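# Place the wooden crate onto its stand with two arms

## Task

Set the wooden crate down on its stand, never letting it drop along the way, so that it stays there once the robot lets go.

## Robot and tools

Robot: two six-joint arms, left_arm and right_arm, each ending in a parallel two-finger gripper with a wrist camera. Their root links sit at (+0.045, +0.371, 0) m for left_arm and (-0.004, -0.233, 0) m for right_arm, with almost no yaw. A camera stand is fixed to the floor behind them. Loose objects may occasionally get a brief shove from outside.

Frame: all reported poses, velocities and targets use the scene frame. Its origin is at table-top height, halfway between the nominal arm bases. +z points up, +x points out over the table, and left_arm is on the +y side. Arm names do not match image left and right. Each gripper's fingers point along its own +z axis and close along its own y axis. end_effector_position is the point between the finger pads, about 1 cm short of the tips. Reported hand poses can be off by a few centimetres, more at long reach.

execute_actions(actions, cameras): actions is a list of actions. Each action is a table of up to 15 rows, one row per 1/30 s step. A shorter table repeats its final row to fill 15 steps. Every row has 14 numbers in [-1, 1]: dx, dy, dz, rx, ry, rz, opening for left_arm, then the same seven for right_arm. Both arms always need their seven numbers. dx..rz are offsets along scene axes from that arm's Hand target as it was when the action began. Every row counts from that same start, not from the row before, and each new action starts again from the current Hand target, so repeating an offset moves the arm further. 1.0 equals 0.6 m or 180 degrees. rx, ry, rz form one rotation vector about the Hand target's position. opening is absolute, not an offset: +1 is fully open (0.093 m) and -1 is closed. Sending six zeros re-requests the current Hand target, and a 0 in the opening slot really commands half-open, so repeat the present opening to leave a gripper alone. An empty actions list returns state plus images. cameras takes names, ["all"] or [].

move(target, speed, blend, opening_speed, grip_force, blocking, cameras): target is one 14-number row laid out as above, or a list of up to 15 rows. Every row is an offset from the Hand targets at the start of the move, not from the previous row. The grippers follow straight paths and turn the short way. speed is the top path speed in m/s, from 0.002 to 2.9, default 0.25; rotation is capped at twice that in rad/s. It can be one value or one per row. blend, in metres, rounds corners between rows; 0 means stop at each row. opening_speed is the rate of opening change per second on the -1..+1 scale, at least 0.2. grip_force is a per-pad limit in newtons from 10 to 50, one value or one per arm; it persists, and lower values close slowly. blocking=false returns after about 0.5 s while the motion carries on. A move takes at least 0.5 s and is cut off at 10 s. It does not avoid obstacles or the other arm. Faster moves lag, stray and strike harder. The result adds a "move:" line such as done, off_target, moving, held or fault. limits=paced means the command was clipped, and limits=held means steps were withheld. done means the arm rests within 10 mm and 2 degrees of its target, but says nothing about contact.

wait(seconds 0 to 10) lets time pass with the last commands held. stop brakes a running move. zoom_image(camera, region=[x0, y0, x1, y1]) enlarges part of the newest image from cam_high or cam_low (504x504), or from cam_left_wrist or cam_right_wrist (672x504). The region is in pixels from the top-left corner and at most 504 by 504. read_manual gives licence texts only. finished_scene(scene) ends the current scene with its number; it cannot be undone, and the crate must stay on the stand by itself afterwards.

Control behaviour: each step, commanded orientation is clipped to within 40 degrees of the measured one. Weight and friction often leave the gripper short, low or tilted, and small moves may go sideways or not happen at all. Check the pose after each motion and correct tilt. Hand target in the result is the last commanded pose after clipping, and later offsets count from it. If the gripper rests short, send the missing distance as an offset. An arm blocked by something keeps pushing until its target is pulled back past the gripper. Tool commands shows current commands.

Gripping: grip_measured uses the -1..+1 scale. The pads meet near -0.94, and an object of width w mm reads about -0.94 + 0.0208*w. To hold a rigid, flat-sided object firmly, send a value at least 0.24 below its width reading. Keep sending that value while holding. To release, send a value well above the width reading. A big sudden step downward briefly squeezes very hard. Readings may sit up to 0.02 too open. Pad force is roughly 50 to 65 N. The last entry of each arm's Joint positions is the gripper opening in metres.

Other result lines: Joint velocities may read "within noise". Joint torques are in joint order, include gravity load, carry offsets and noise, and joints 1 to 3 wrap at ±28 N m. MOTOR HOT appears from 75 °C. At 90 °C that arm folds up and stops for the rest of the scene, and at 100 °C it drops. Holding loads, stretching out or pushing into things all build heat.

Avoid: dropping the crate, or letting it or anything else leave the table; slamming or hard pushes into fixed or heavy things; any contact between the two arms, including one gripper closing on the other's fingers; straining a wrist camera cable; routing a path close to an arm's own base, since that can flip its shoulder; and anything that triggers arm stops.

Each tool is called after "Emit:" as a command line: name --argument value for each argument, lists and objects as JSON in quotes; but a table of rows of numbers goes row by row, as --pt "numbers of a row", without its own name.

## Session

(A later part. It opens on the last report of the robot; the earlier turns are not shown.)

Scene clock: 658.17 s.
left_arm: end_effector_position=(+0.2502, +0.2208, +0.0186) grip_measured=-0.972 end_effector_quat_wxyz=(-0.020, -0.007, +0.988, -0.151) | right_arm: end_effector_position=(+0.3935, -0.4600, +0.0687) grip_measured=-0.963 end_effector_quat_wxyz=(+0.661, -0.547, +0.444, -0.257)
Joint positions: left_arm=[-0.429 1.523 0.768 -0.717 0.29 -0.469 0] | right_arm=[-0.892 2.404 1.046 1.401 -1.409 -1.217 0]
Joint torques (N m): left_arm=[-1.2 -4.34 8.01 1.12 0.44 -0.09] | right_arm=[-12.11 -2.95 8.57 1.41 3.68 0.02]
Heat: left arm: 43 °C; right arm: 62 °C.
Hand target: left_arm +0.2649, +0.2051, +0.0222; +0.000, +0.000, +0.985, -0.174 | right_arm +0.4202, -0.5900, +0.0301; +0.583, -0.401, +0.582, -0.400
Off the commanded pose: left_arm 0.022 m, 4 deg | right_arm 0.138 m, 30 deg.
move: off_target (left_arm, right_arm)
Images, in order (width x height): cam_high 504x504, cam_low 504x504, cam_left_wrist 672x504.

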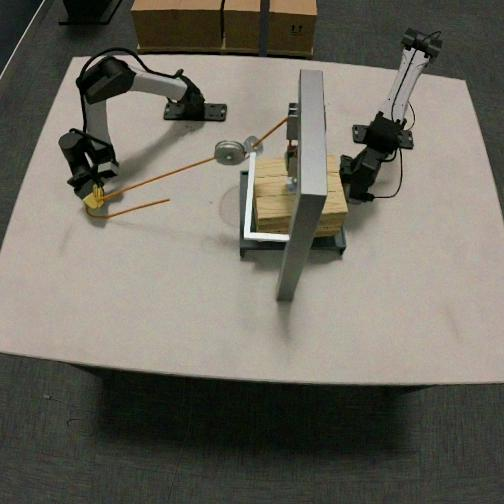

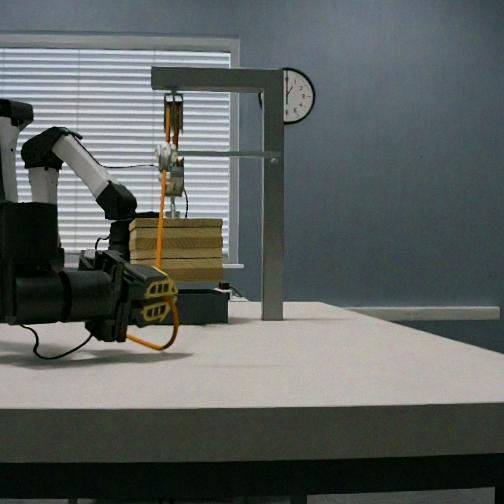

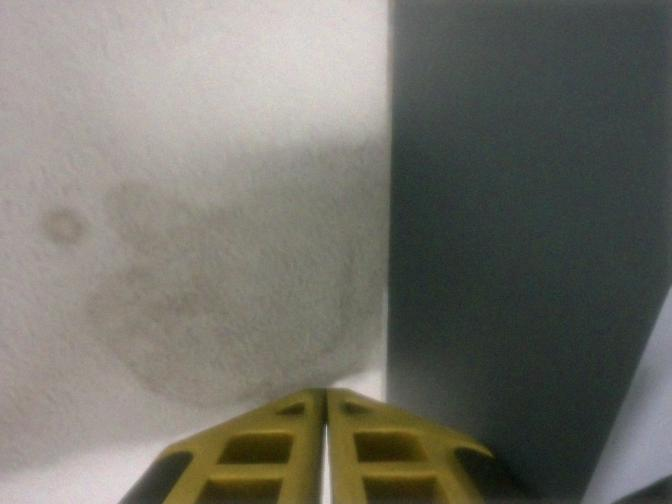

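Emit:
move --pt "-0.05 0.0917 0.0333 0 0 0 -1.0 0 0 0 0 0 0 -1.0" --pt "-0.108 0.0917 0.1967 0.1740 -0.1740 -0.4776 -1.0 0 0 0 0 0 0 -1.0" --pt "-0.1417 -0.2167 0.1967 0.1740 -0.1740 -0.4776 -1.0 0 0 0 0 0 0 -1.0" --pt "-0.1417 -0.2167 0.0117 0.1740 -0.1740 -0.4776 -1.0 0 0 0 0 0 0 -1.0" --speed '[0.15, 0.45, 0.3, 0.2]' --blend '[0.015, 0.02, 0.02, 0]' --cameras '["all"]'

Scene clock: 704.33 s.
left_arm: end_effector_position=(+0.1798, +0.0730, +0.0356) grip_measured=-0.972 end_effector_quat_wxyz=(+0.126, +0.699, +0.695, +0.117) | right_arm: end_effector_position=(+0.3935, -0.4600, +0.0687) grip_measured=-0.963 end_effector_quat_wxyz=(+0.661, -0.547, +0.444, -0.257)
Joint positions: left_arm=[-1.3 1.757 1.086 -0.794 -0.329 0.282 0] | right_arm=[-0.892 2.404 1.046 1.401 -1.409 -1.217 0]
Joint torques (N m): left_arm=[-0.13 -7.28 5.3 0.71 -0.28 -0.12] | right_arm=[-12.25 -2.97 8.66 1.37 3.72 0.03]
Heat: left arm: 46 °C; right arm: 66 °C.
Hand target: left_arm +0.1800, +0.0751, +0.0292; +0.123, +0.696, +0.697, +0.123 | right_arm +0.4202, -0.5900, +0.0301; +0.583, -0.401, +0.582, -0.400
Off the commanded pose: left_arm 0.007 m, 1 deg | right_arm 0.138 m, 30 deg.
move: off_target (right_arm)

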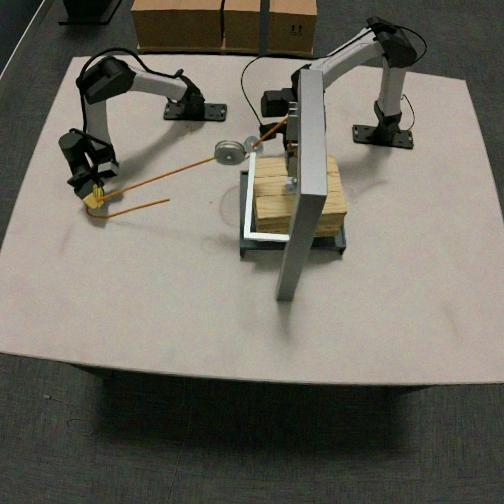

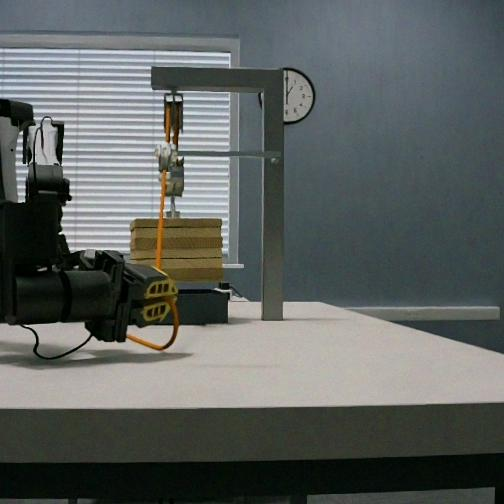

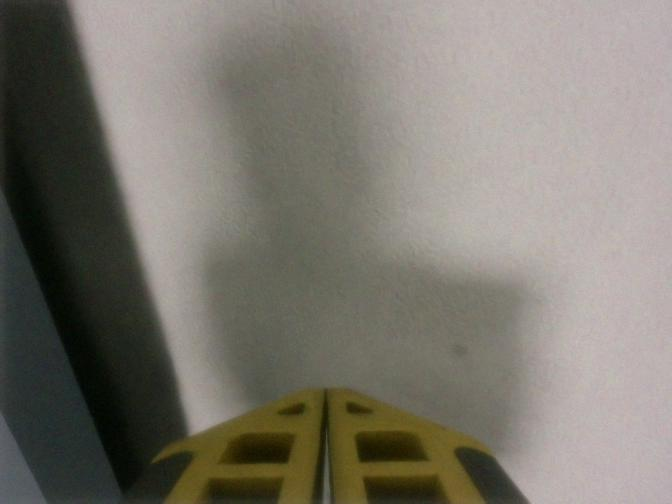

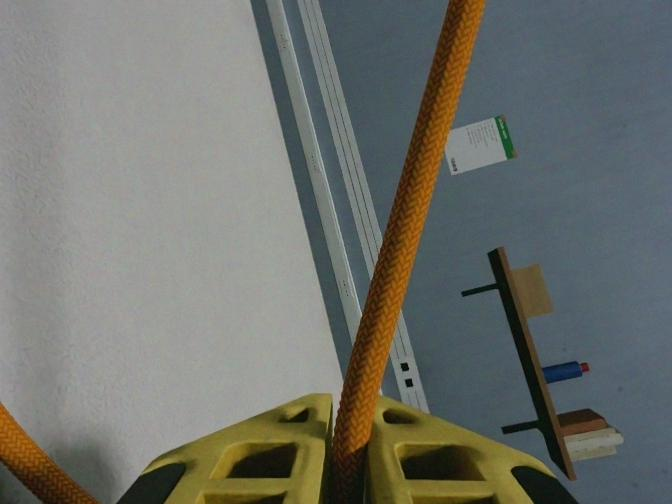

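Emit:
move --target '[0.108,0,0,0,0,0,-1.0, 0,0,0,0,0,0,-1.0]' --speed 0.08 --cameras '["cam_high","cam_low","cam_left_wrist"]'

Emit:
zoom_image --camera "cam_high" --region '[230, 140, 410, 300]'

Emit:
zoom_image --camera "cam_low" --region '[110, 200, 290, 340]'

Scene clock: 711.87 s.
left_arm: end_effector_position=(+0.2267, +0.0874, +0.0281) grip_measured=-0.972 end_effector_quat_wxyz=(+0.098, +0.700, +0.697, +0.118) | right_arm: end_effector_position=(+0.3935, -0.4600, +0.0687) grip_measured=-0.963 end_effector_quat_wxyz=(+0.661, -0.547, +0.444, -0.257)
Joint positions: left_arm=[-1.131 1.804 1.121 -0.783 -0.289 0.447 0] | right_arm=[-0.892 2.404 1.046 1.401 -1.409 -1.217 0]
Joint torques (N m): left_arm=[1.59 -6.65 8.51 1.08 -0.43 0.23] | right_arm=[-11.97 -3.02 8.54 1.39 3.64 -0.02]
Heat: left arm: 45 °C; right arm: 66 °C.
Hand target: left_arm +0.2448, +0.0750, +0.0293; +0.123, +0.696, +0.697, +0.123 | right_arm +0.4202, -0.5900, +0.0301; +0.583, -0.401, +0.582, -0.400
Off the commanded pose: left_arm 0.022 m, 3 deg | right_arm 0.138 m, 30 deg.
move: off_target (left_arm, right_arm)
Images, in order (width x height): cam_high 504x504, cam_low 504x504, cam_left_wrist 672x504.

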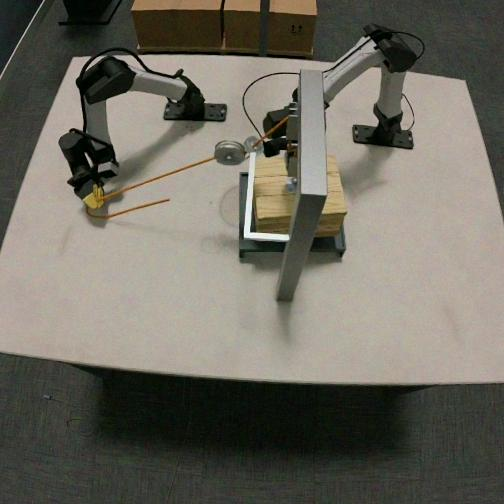

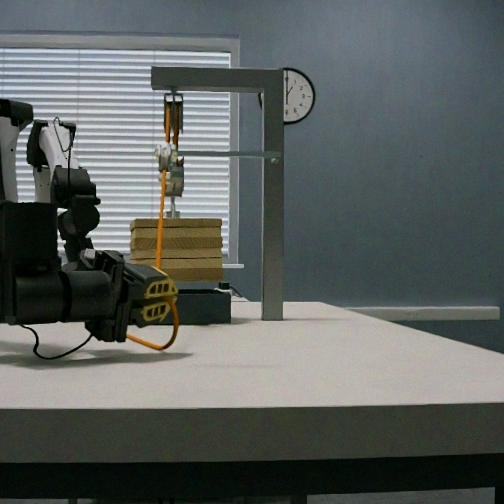

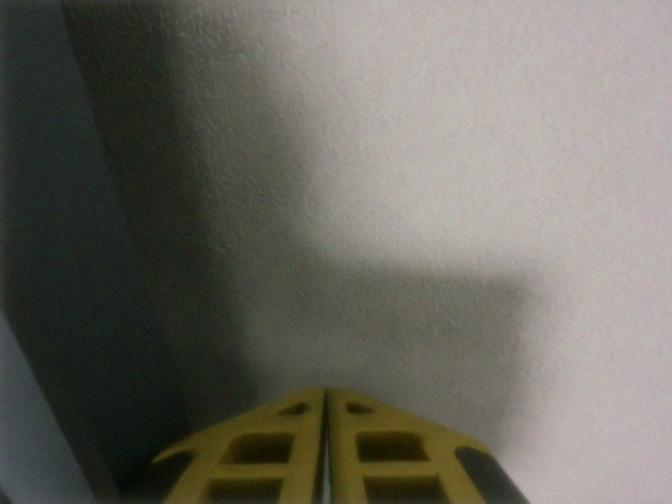

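Scaled by 2.800.

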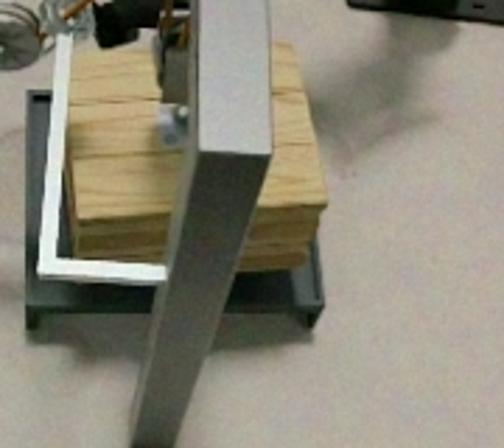

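Scaled by 2.800.

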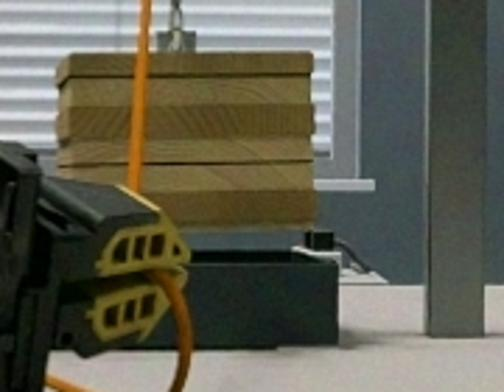

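Emit:
move --pt "-0.0917 0.0167 0 0 0 0 -1.0 0 0 0 0 0 0 -1.0" --pt "-0.108 0.033 0.167 0 0 0 -1.0 0 0 0 0 0 0 -1.0" --pt "-0.175 0.125 0.285 -0.3469 -0.1308 0.3059 -1.0 0 0 0 0 0 0 -1.0" --speed '[0.15,0.3,0.45]' --blend '[0.015,0.03,0]' --cameras '["all"]'

Scene clock: 738.17 s.
left_arm: end_effector_position=(+0.1413, +0.1542, +0.1939) grip_measured=-0.972 end_effector_quat_wxyz=(+0.507, +0.124, +0.850, -0.065) | right_arm: end_effector_position=(+0.3935, -0.4600, +0.0687) grip_measured=-0.963 end_effector_quat_wxyz=(+0.661, -0.547, +0.444, -0.257)
Joint positions: left_arm=[-1.812 1.217 0.925 -1.245 -1.073 -1.514 0] | right_arm=[-0.892 2.404 1.046 1.401 -1.409 -1.217 0]
Joint velocities: left_arm=[within noise] | right_arm=[-0.007 -0.002 -0.002 0.022 -0.154 0.11 0]
Joint torques (N m): left_arm=[-0.46 -2.56 8.61 0.26 -0.75 -0.14] | right_arm=[-12.01 -2.91 8.39 1.46 3.61 0.03]
Heat: left arm: 47 °C; right arm: 68 °C.
Hand target: left_arm +0.1398, +0.1500, +0.2003; +0.510, +0.119, +0.849, -0.071 | right_arm +0.4202, -0.5900, +0.0301; +0.583, -0.401, +0.582, -0.400
Off the commanded pose: left_arm 0.008 m, 1 deg | right_arm 0.138 m, 30 deg.
move: off_target (right_arm)

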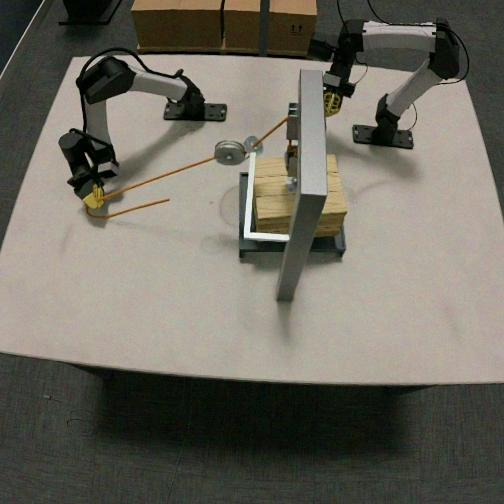

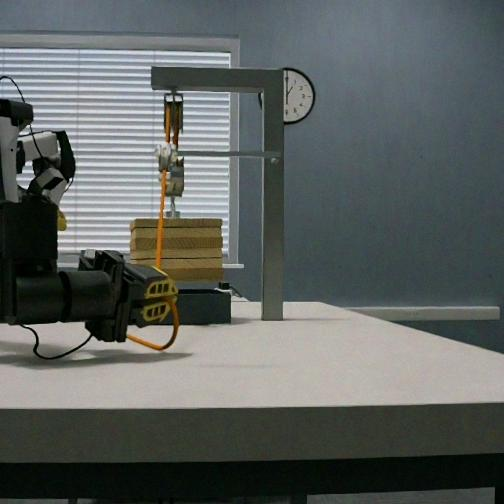

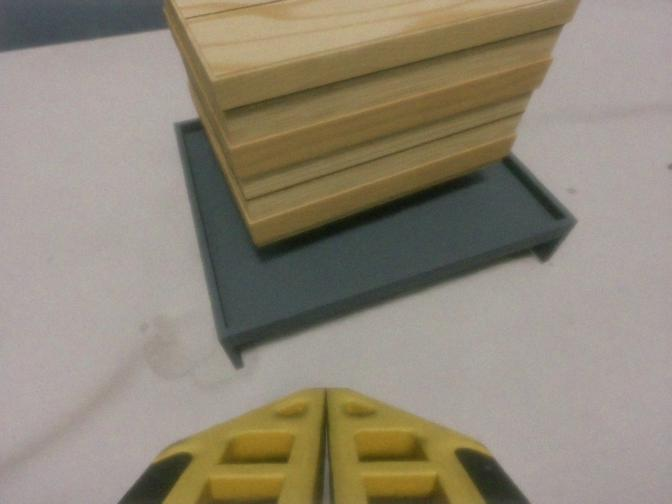

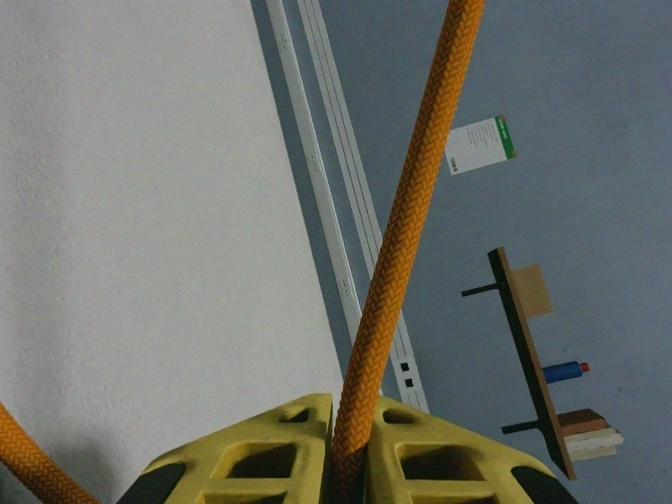

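Emit:
zoom_image --camera "cam_left_wrist" --region '[150, 0, 420, 380]'

Emit:
zoom_image --camera "cam_left_wrist" --region '[150, 60, 300, 270]'

Scaled by 1.326.

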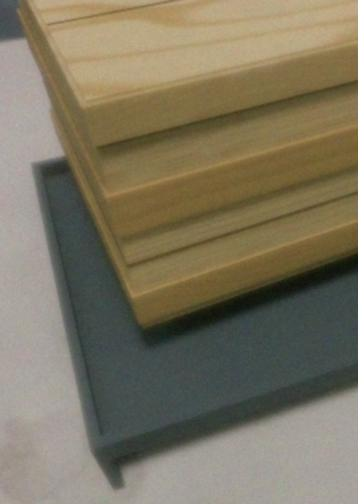

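Scaled by 2.400.

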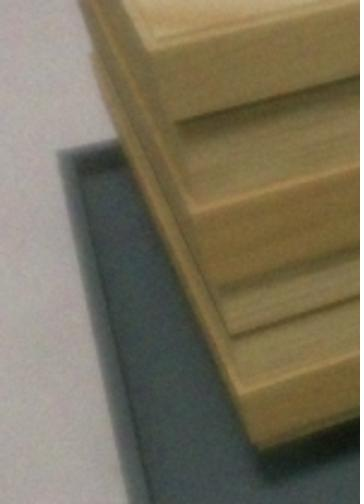

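Emit:
move --pt "0.067 -0.30 -0.0838 0.3469 0.1308 -0.3059 -1 0 0 0 0 0 0 -1" --pt "0.0837 -0.3083 -0.2855 0.3469 0.1308 -0.3059 -1 0 0 0 0 0 0 -1" --speed 0.25 --blend '[0.03,0]' --cameras '["cam_high","cam_low"]'

Scene clock: 819.67 s.
left_arm: end_effector_position=(+0.1894, -0.0360, +0.0373) grip_measured=-0.972 end_effector_quat_wxyz=(+0.131, +0.692, +0.699, +0.123) | right_arm: end_effector_position=(+0.3935, -0.4600, +0.0687) grip_measured=-0.963 end_effector_quat_wxyz=(+0.661, -0.547, +0.444, -0.257)
Joint positions: left_arm=[-1.351 2.149 1.645 -0.978 -0.351 0.212 0] | right_arm=[-0.892 2.404 1.046 1.401 -1.409 -1.217 0]
Joint torques (N m): left_arm=[0.42 -11.26 5.83 0.7 -0.12 0.13] | right_arm=[-12.18 -2.74 8.59 1.39 3.66 -0.02]
Heat: left arm: 49 °C; right arm: 72 °C.
Hand target: left_arm +0.1900, -0.0350, +0.0290; +0.123, +0.696, +0.697, +0.123 | right_arm +0.4202, -0.5900, +0.0301; +0.583, -0.401, +0.582, -0.400
Off the commanded pose: left_arm 0.008 m, 1 deg | right_arm 0.138 m, 30 deg.
move: off_target (right_arm)
Images, in order (width x height): cam_high 504x504, cam_low 504x504.

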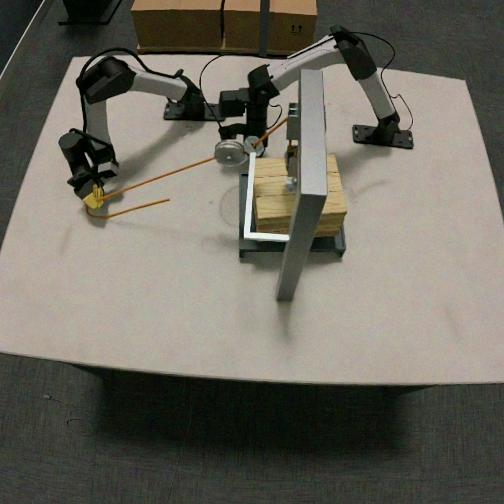

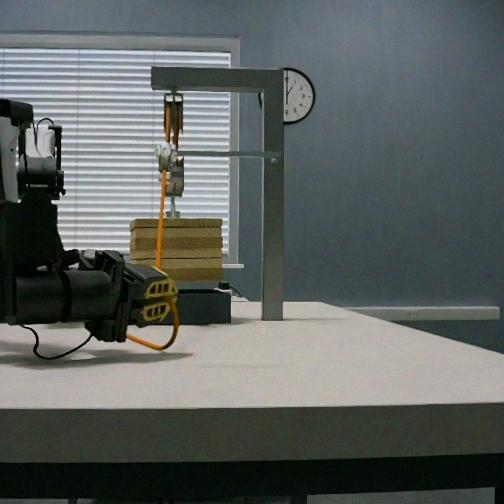

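Emit:
move --target '[0.1167,-0.0167,0,0,0,0,-1,0,0,0,0,0,0,-1]' --speed 0.1 --cameras '["cam_high","cam_low"]'

Emit:
zoom_image --camera "cam_high" --region '[230, 140, 410, 300]'

Emit:
zoom_image --camera "cam_low" --region '[110, 200, 290, 340]'

Scene clock: 824.70 s.
left_arm: end_effector_position=(+0.2433, -0.0374, +0.0323) grip_measured=-0.972 end_effector_quat_wxyz=(+0.108, +0.699, +0.697, +0.116) | right_arm: end_effector_position=(+0.3935, -0.4600, +0.0687) grip_measured=-0.963 end_effector_quat_wxyz=(+0.661, -0.547, +0.444, -0.257)
Joint positions: left_arm=[-1.217 2.232 1.768 -1.007 -0.304 0.361 0] | right_arm=[-0.892 2.404 1.046 1.401 -1.409 -1.217 0]
Joint torques (N m): left_arm=[1.65 -10.47 9.02 0.86 -0.41 0.22] | right_arm=[-12.27 -3.06 8.51 1.42 3.64 -0.03]
Heat: left arm: 49 °C; right arm: 72 °C.
Hand target: left_arm +0.2600, -0.0449, +0.0289; +0.123, +0.696, +0.697, +0.123 | right_arm +0.4202, -0.5900, +0.0301; +0.583, -0.401, +0.582, -0.400
Off the commanded pose: left_arm 0.019 m, 2 deg | right_arm 0.138 m, 30 deg.
move: off_target (left_arm, right_arm)
Images, in order (width x height): cam_high 504x504, cam_low 504x504.

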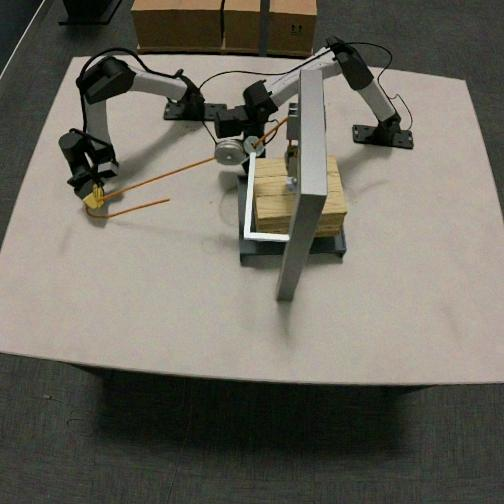

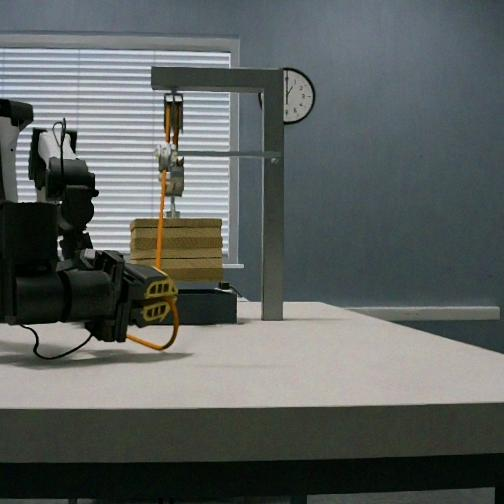

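Scaled by 2.800.

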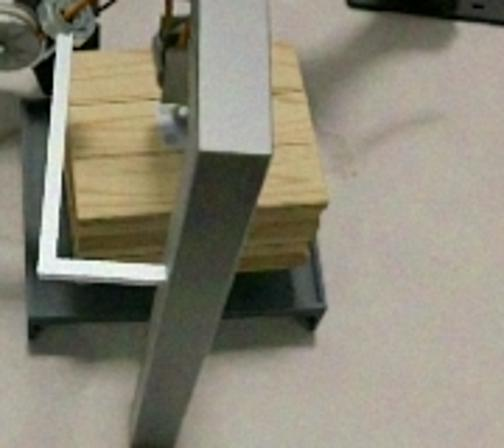

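Scaled by 2.800.

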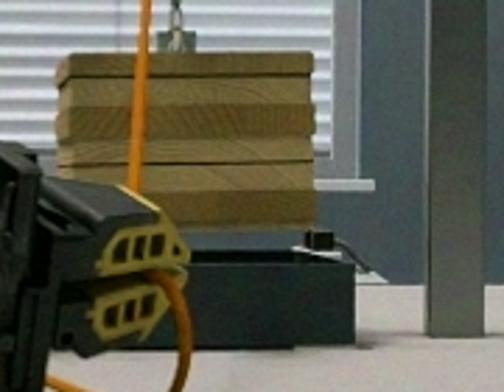

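Emit:
move --pt "-0.0917 0.0167 0 0 0 0 -1 0 0 0 0 0 0 -1" --pt "-0.108 0.05 0.18 0 0 0 -1 0 0 0 0 0 0 -1" --pt "-0.2003 0.3248 0.2857 -0.3469 -0.1308 0.3059 -1 0 0 0 0 0 0 -1" --speed 0.3 --blend '[0.02,0.05,0]' --cameras '["cam_high","cam_low","cam_left_wrist"]'

Emit:
zoom_image --camera "cam_high" --region '[230, 140, 360, 270]'

Emit:
zoom_image --camera "cam_low" --region '[110, 200, 290, 340]'

Emit:
zoom_image --camera "cam_left_wrist" --region '[100, 0, 604, 504]'

Scene clock: 844.57 s.
left_arm: end_effector_position=(+0.1408, +0.1519, +0.1974) grip_measured=-0.972 end_effector_quat_wxyz=(+0.507, +0.121, +0.851, -0.071) | right_arm: end_effector_position=(+0.3935, -0.4600, +0.0687) grip_measured=-0.963 end_effector_quat_wxyz=(+0.661, -0.547, +0.444, -0.257)
Joint positions: left_arm=[-1.812 1.217 0.939 -1.244 -1.073 -1.513 0] | right_arm=[-0.892 2.404 1.046 1.401 -1.409 -1.217 0]
Joint torques (N m): left_arm=[-0.46 -2.58 7.6 0.29 -0.74 -0.14] | right_arm=[-12.14 -2.91 8.54 1.42 3.62 -0.03]
Heat: left arm: 48 °C; right arm: 73 °C.
Hand target: left_arm +0.1398, +0.1499, +0.2003; +0.510, +0.119, +0.849, -0.072 | right_arm +0.4202, -0.5900, +0.0301; +0.583, -0.401, +0.582, -0.400
Off the commanded pose: left_arm 0.004 m, 0 deg | right_arm 0.138 m, 30 deg.
move: off_target (right_arm)
Images, in order (width x height): cam_high 504x504, cam_low 504x504, cam_left_wrist 672x504.

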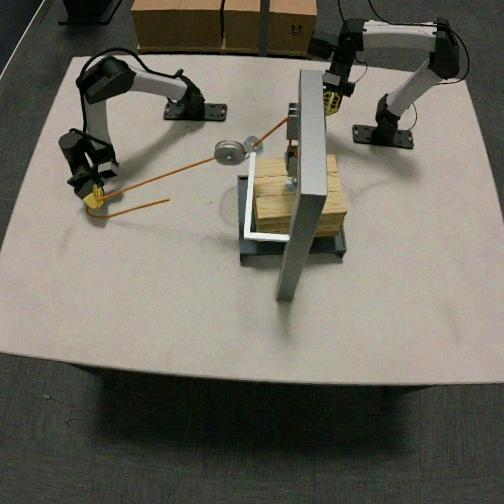

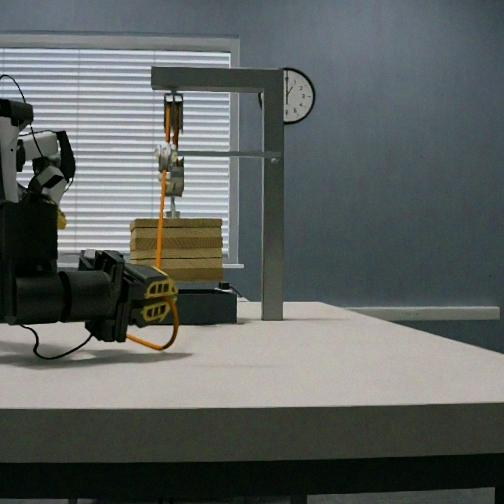

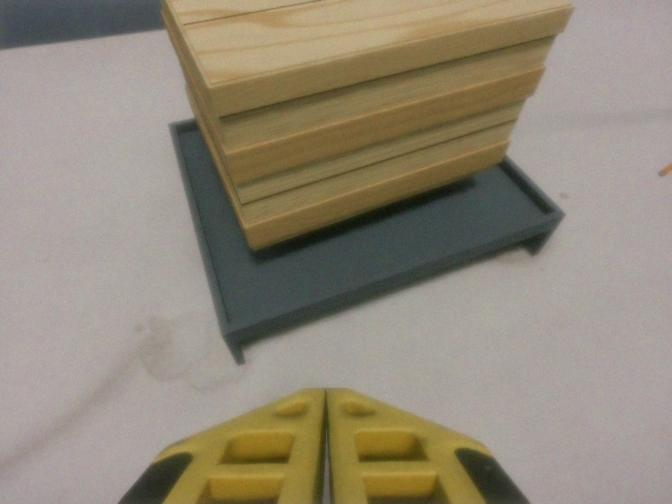

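Scaled by 3.877.

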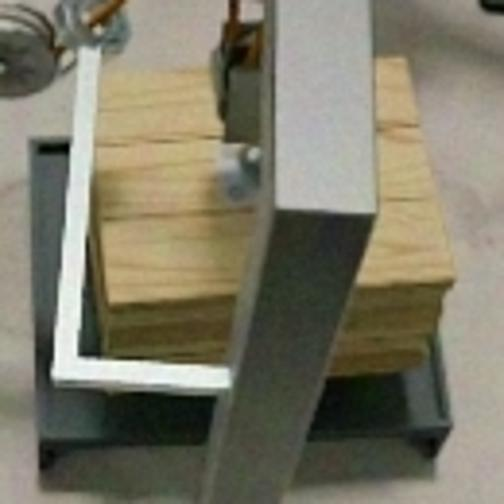

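Scaled by 2.800.

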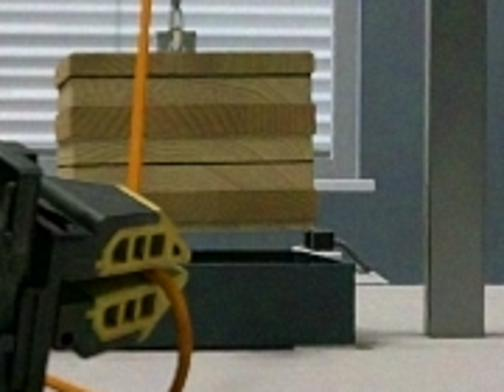

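Scaled by 1.000.

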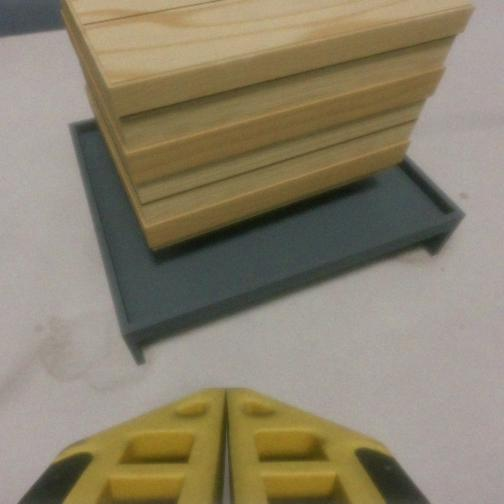

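Emit:
move --target '[0,0,0,0,0,0,-1,0,0.1417,0.0189,0,0,0,-1]' --speed 0.06 --cameras '["cam_high","cam_low","cam_left_wrist"]'

Emit:
zoom_image --camera "cam_high" --region '[230, 140, 360, 270]'

Emit:
zoom_image --camera "cam_low" --region '[110, 200, 290, 340]'

Emit:
zoom_image --camera "cam_left_wrist" --region '[150, 60, 590, 390]'

Scene clock: 898.10 s.
left_arm: end_effector_position=(+0.1408, +0.1520, +0.1974) grip_measured=-0.972 end_effector_quat_wxyz=(+0.507, +0.120, +0.851, -0.071) | right_arm: end_effector_position=(+0.4168, -0.4465, +0.0489) grip_measured=-0.964 end_effector_quat_wxyz=(+0.635, -0.475, +0.537, -0.289)
Joint positions: left_arm=[-1.812 1.217 0.939 -1.245 -1.073 -1.514 0] | right_arm=[-0.793 2.38 0.913 1.407 -1.088 -1.205 0]
Joint torques (N m): left_arm=[-0.44 -2.52 7.58 0.29 -0.75 -0.14] | right_arm=[-4.34 -7.2 3.4 2.63 2.32 -0.18]
Heat: left arm: 45 °C; right arm: 74 °C. Fold the right arm in close to its base, or ease its load, before you think long.
Hand target: left_arm +0.1398, +0.1499, +0.2003; +0.510, +0.119, +0.849, -0.071 | right_arm +0.4201, -0.5050, +0.0413; +0.583, -0.401, +0.583, -0.400
Off the commanded pose: left_arm 0.004 m, 0 deg | right_arm 0.059 m, 17 deg.
MOTOR HOT: joint 5 (wrist yaw) of the right arm reports 74 °C; the controller's stop level is 90 °C. To cool a motor, set the load down, stop pushing, or move to a pose that needs little force.
move: off_target (right_arm)
Images, in order (width x height): cam_high 504x504, cam_low 504x504, cam_left_wrist 672x504.

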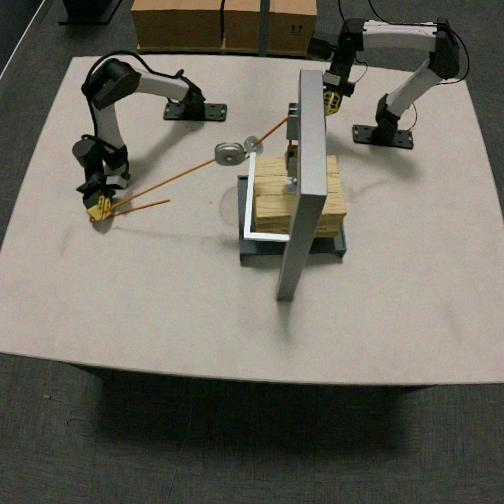

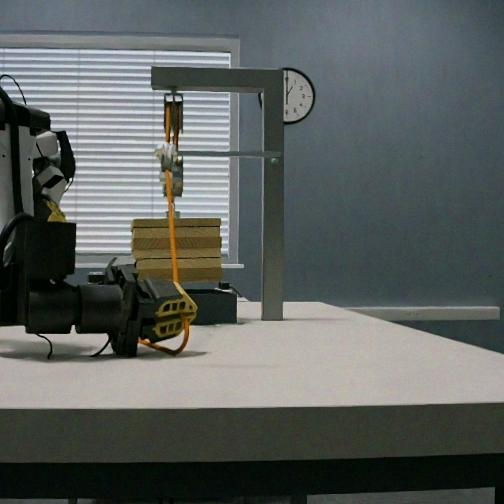

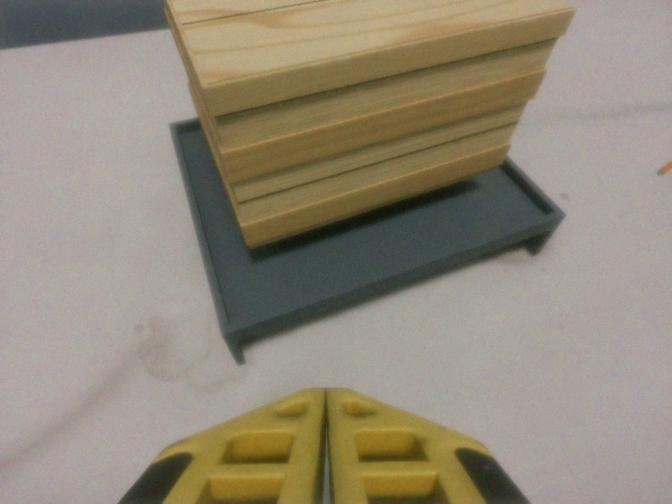

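Scaled by 3.877.

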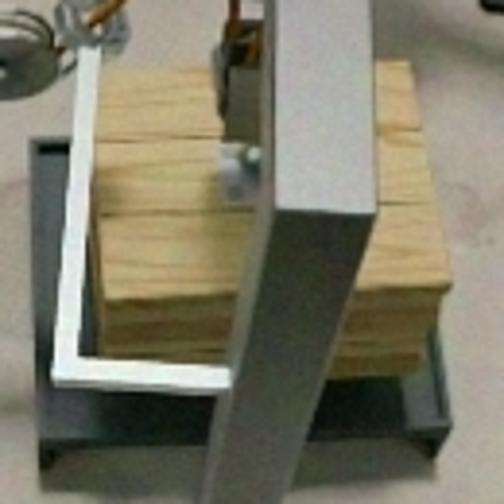

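Scaled by 2.800.

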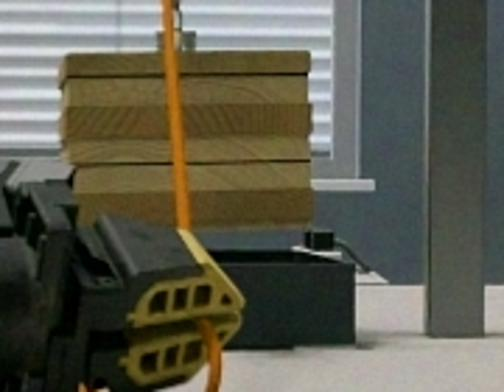

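Scaled by 1.145.

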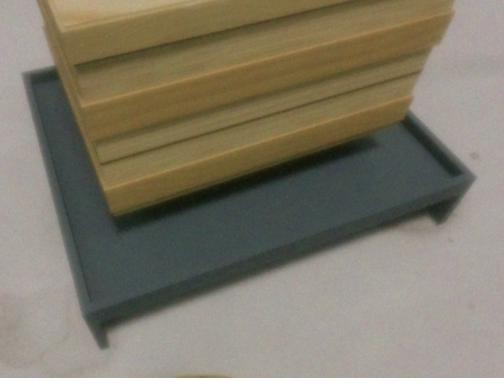

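Emit:
move --target '[0,0,0,0,0,0,-1,0,0.1083,0.01,0,0,0,-1]' --speed 0.06 --cameras '["cam_high","cam_low","cam_left_wrist"]'

Emit:
zoom_image --camera "cam_high" --region '[230, 140, 360, 270]'

Emit:
zoom_image --camera "cam_low" --region '[110, 200, 290, 340]'

Emit:
zoom_image --camera "cam_left_wrist" --region '[150, 60, 590, 390]'

Scene clock: 904.13 s.
left_arm: end_effector_position=(+0.1408, +0.1520, +0.1974) grip_measured=-0.972 end_effector_quat_wxyz=(+0.507, +0.120, +0.851, -0.071) | right_arm: end_effector_position=(+0.4245, -0.4112, +0.0457) grip_measured=-0.964 end_effector_quat_wxyz=(+0.607, -0.444, +0.585, -0.302)
Joint positions: left_arm=[-1.812 1.217 0.939 -1.245 -1.073 -1.514 0] | right_arm=[-0.674 2.296 0.76 1.413 -0.856 -1.205 0]
Joint torques (N m): left_arm=[-0.47 -2.54 7.57 0.29 -0.74 -0.14] | right_arm=[-1.69 -5.75 0.95 3.67 1.46 -0.21]
Heat: left arm: 45 °C; right arm: 71 °C.
Hand target: left_arm +0.1398, +0.1499, +0.2003; +0.510, +0.119, +0.849, -0.071 | right_arm +0.4202, -0.4399, +0.0474; +0.583, -0.401, +0.582, -0.400
Off the commanded pose: left_arm 0.004 m, 0 deg | right_arm 0.029 m, 13 deg.
MOTOR HOT: cleared for the motors of the right arm.
joint sent to its limit (right arm) — joint 4 (wrist pitch), upper limit. The joint targets are off in position, not in orientation.
move: off_target (right_arm)
Images, in order (width x height): cam_high 504x504, cam_low 504x504, cam_left_wrist 672x504.

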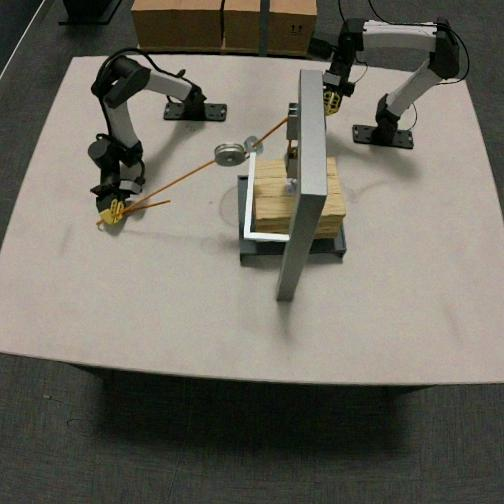

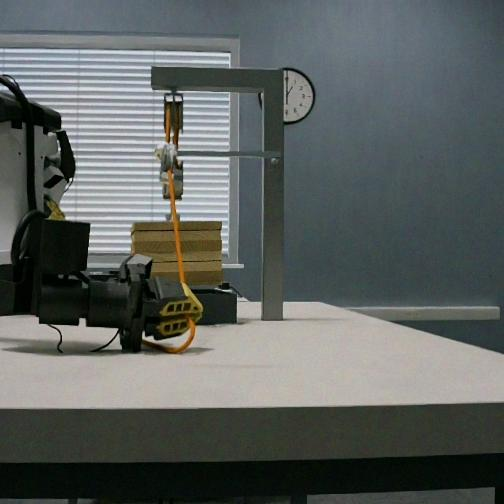

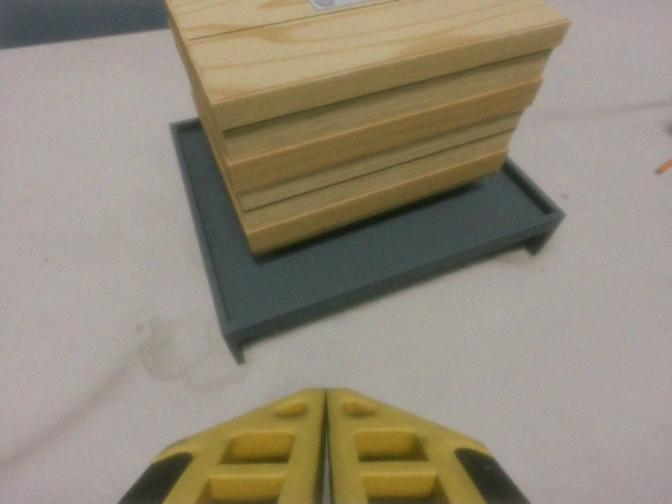

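Scaled by 3.877.

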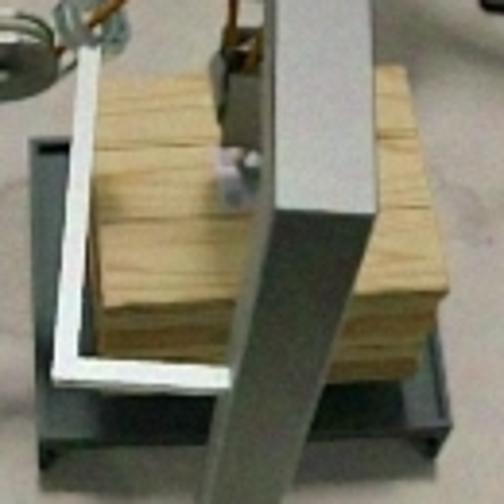

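Scaled by 2.800.

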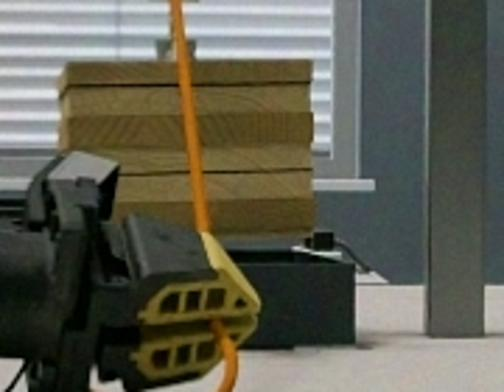

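Scaled by 1.145.

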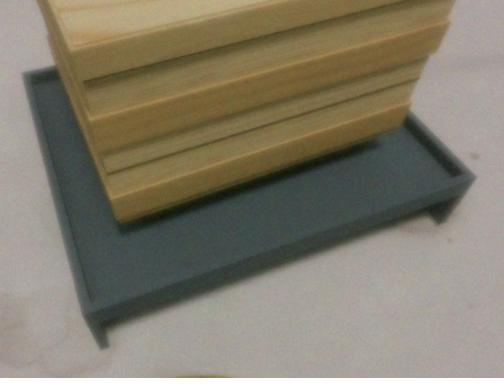

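Emit:
move --target '[0,0,0,0,0,0,-1,-0.0968,0.1832,0,0.08,0.021,0.13,-1]' --speed 0.06 --cameras '["cam_high","cam_low","cam_left_wrist"]'

Emit:
zoom_image --camera "cam_high" --region '[230, 140, 360, 270]'

Emit:
zoom_image --camera "cam_low" --region '[110, 200, 290, 340]'

Emit:
zoom_image --camera "cam_left_wrist" --region '[150, 60, 590, 390]'

Scene clock: 918.53 s.
left_arm: end_effector_position=(+0.1408, +0.1520, +0.1974) grip_measured=-0.972 end_effector_quat_wxyz=(+0.507, +0.120, +0.851, -0.071) | right_arm: end_effector_position=(+0.3641, -0.3227, +0.0456) grip_measured=-0.964 end_effector_quat_wxyz=(+0.659, -0.475, +0.570, -0.127)
Joint positions: left_arm=[-1.812 1.217 0.939 -1.245 -1.073 -1.514 0] | right_arm=[-0.659 2.179 0.517 1.413 -1.151 -1.113 0]
Joint torques (N m): left_arm=[-0.47 -2.52 7.57 0.28 -0.74 -0.14] | right_arm=[-0.77 -4.33 -0.69 3.51 0.43 0.17]
Heat: left arm: 45 °C; right arm: 64 °C.
Hand target: left_arm +0.1398, +0.1499, +0.2003; +0.510, +0.119, +0.849, -0.071 | right_arm +0.3621, -0.3301, +0.0474; +0.678, -0.448, +0.553, -0.185
Off the commanded pose: left_arm 0.004 m, 0 deg | right_arm 0.008 m, 8 deg.
joint sent to its limit (right arm) — joint 4 (wrist pitch), upper limit. The joint targets are off in orientation, not in position.
move: off_target (right_arm)
Images, in order (width x height): cam_high 504x504, cam_low 504x504, cam_left_wrist 672x504.

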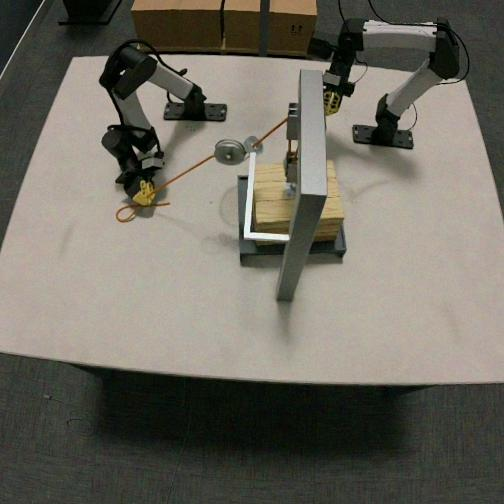

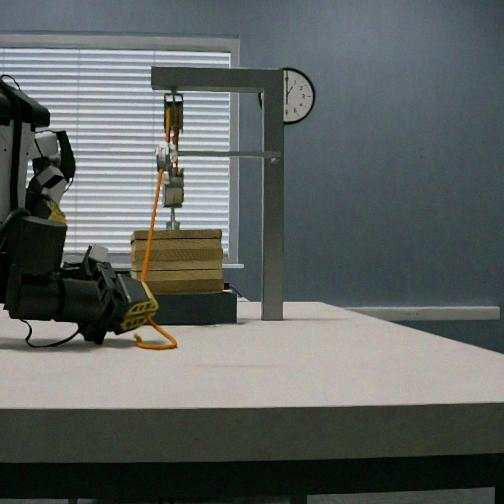

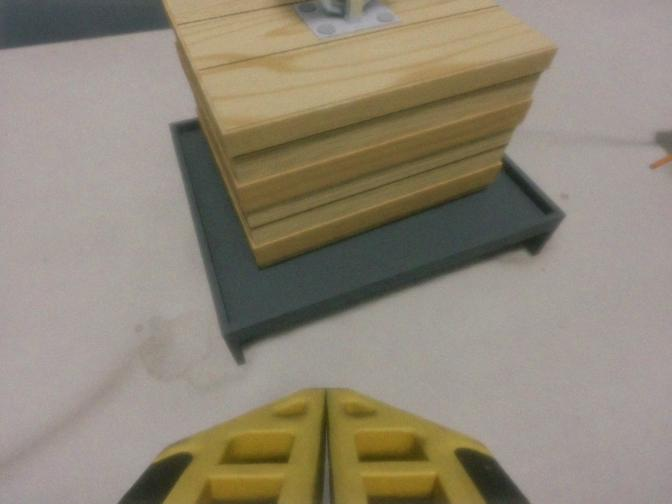

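Scaled by 3.877.

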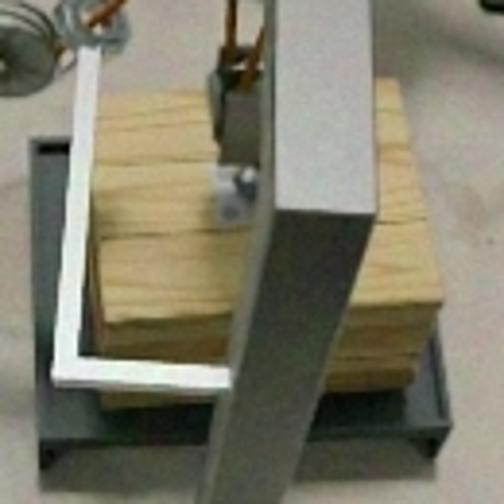

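Scaled by 2.800.

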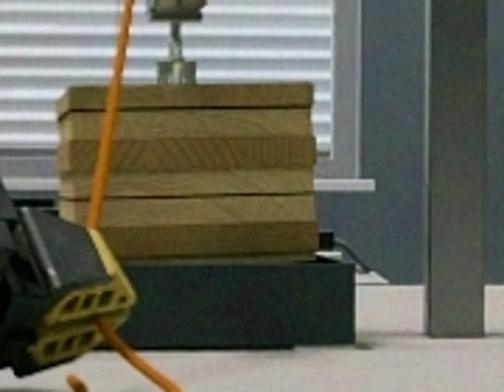

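Scaled by 1.145.

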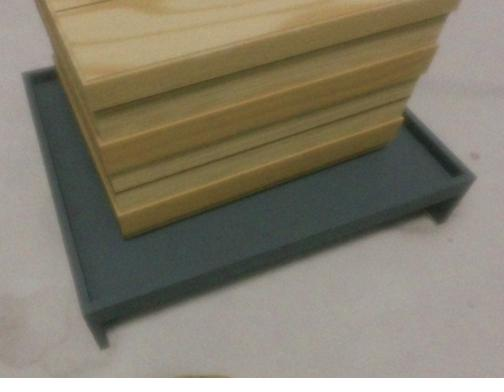

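Emit:
move --target '[0,0,0,0,0,0,-1,0.004,0.2002,0.0243,0.0888,0.0545,0.0857,-1]' --speed 0.05 --cameras '["cam_high","cam_low","cam_left_wrist"]'

Emit:
zoom_image --camera "cam_low" --region '[110, 200, 290, 340]'

Emit:
zoom_image --camera "cam_left_wrist" --region '[150, 60, 590, 390]'

Scene clock: 965.00 s.
left_arm: end_effector_position=(+0.1408, +0.1520, +0.1974) grip_measured=-0.972 end_effector_quat_wxyz=(+0.507, +0.120, +0.851, -0.071) | right_arm: end_effector_position=(+0.3614, -0.2128, +0.0385) grip_measured=-0.964 end_effector_quat_wxyz=(+0.650, -0.432, +0.621, +0.076)
Joint positions: left_arm=[-1.812 1.217 0.939 -1.245 -1.073 -1.514 0] | right_arm=[-0.362 2.14 0.426 1.411 -1.066 -0.758 0]
Joint torques (N m): left_arm=[-0.47 -2.54 7.6 0.29 -0.74 -0.13] | right_arm=[1.44 -7.23 0.51 3.57 0.05 0.01]
Heat: left arm: 45 °C; right arm: 53 °C.
Hand target: left_arm +0.1398, +0.1499, +0.2003; +0.510, +0.119, +0.849, -0.071 | right_arm +0.3645, -0.2100, +0.0619; +0.702, -0.433, +0.564, +0.024
Off the commanded pose: left_arm 0.004 m, 0 deg | right_arm 0.024 m, 11 deg.
joint sent to its limit (right arm) — joint 4 (wrist pitch), upper limit. The joint targets are off in orientation, not in position.
move: off_target (right_arm)
Images, in order (width x height): cam_high 504x504, cam_low 504x504, cam_left_wrist 672x504.

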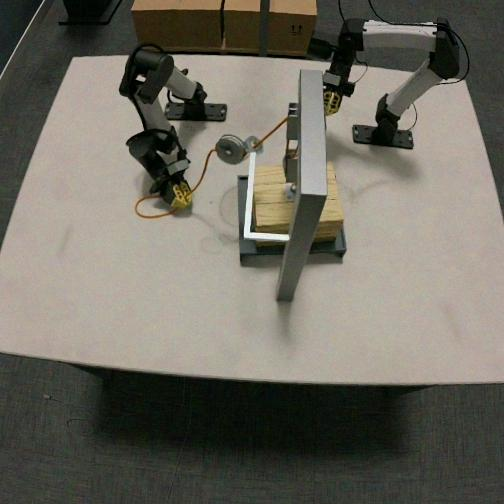

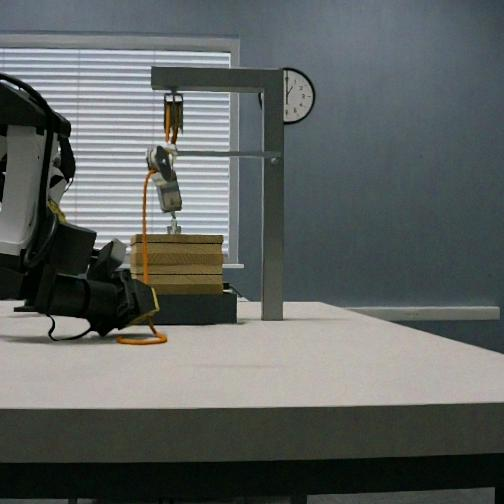

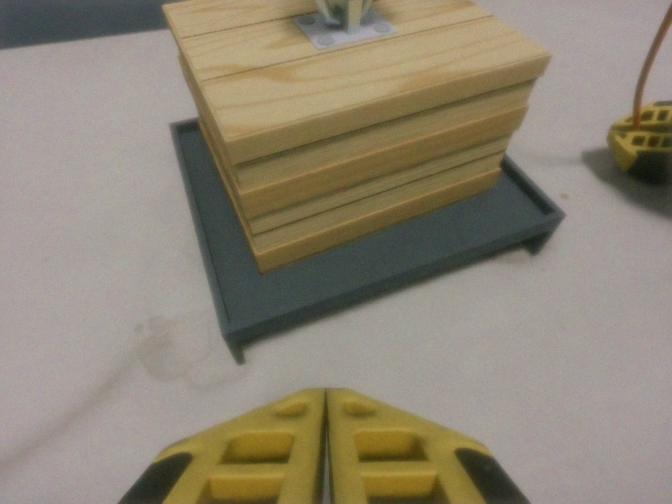

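Scaled by 2.800.

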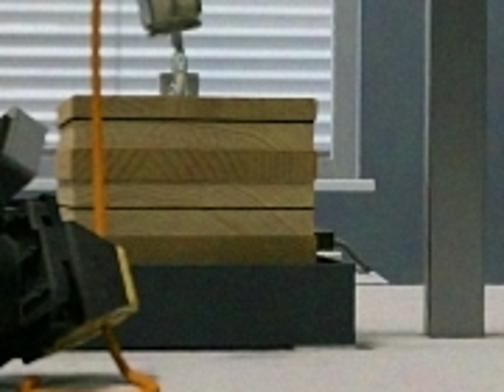

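Scaled by 1.145.

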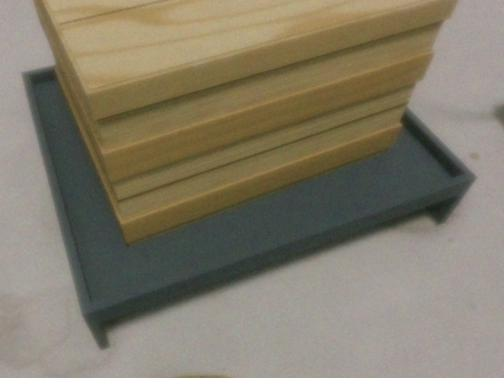

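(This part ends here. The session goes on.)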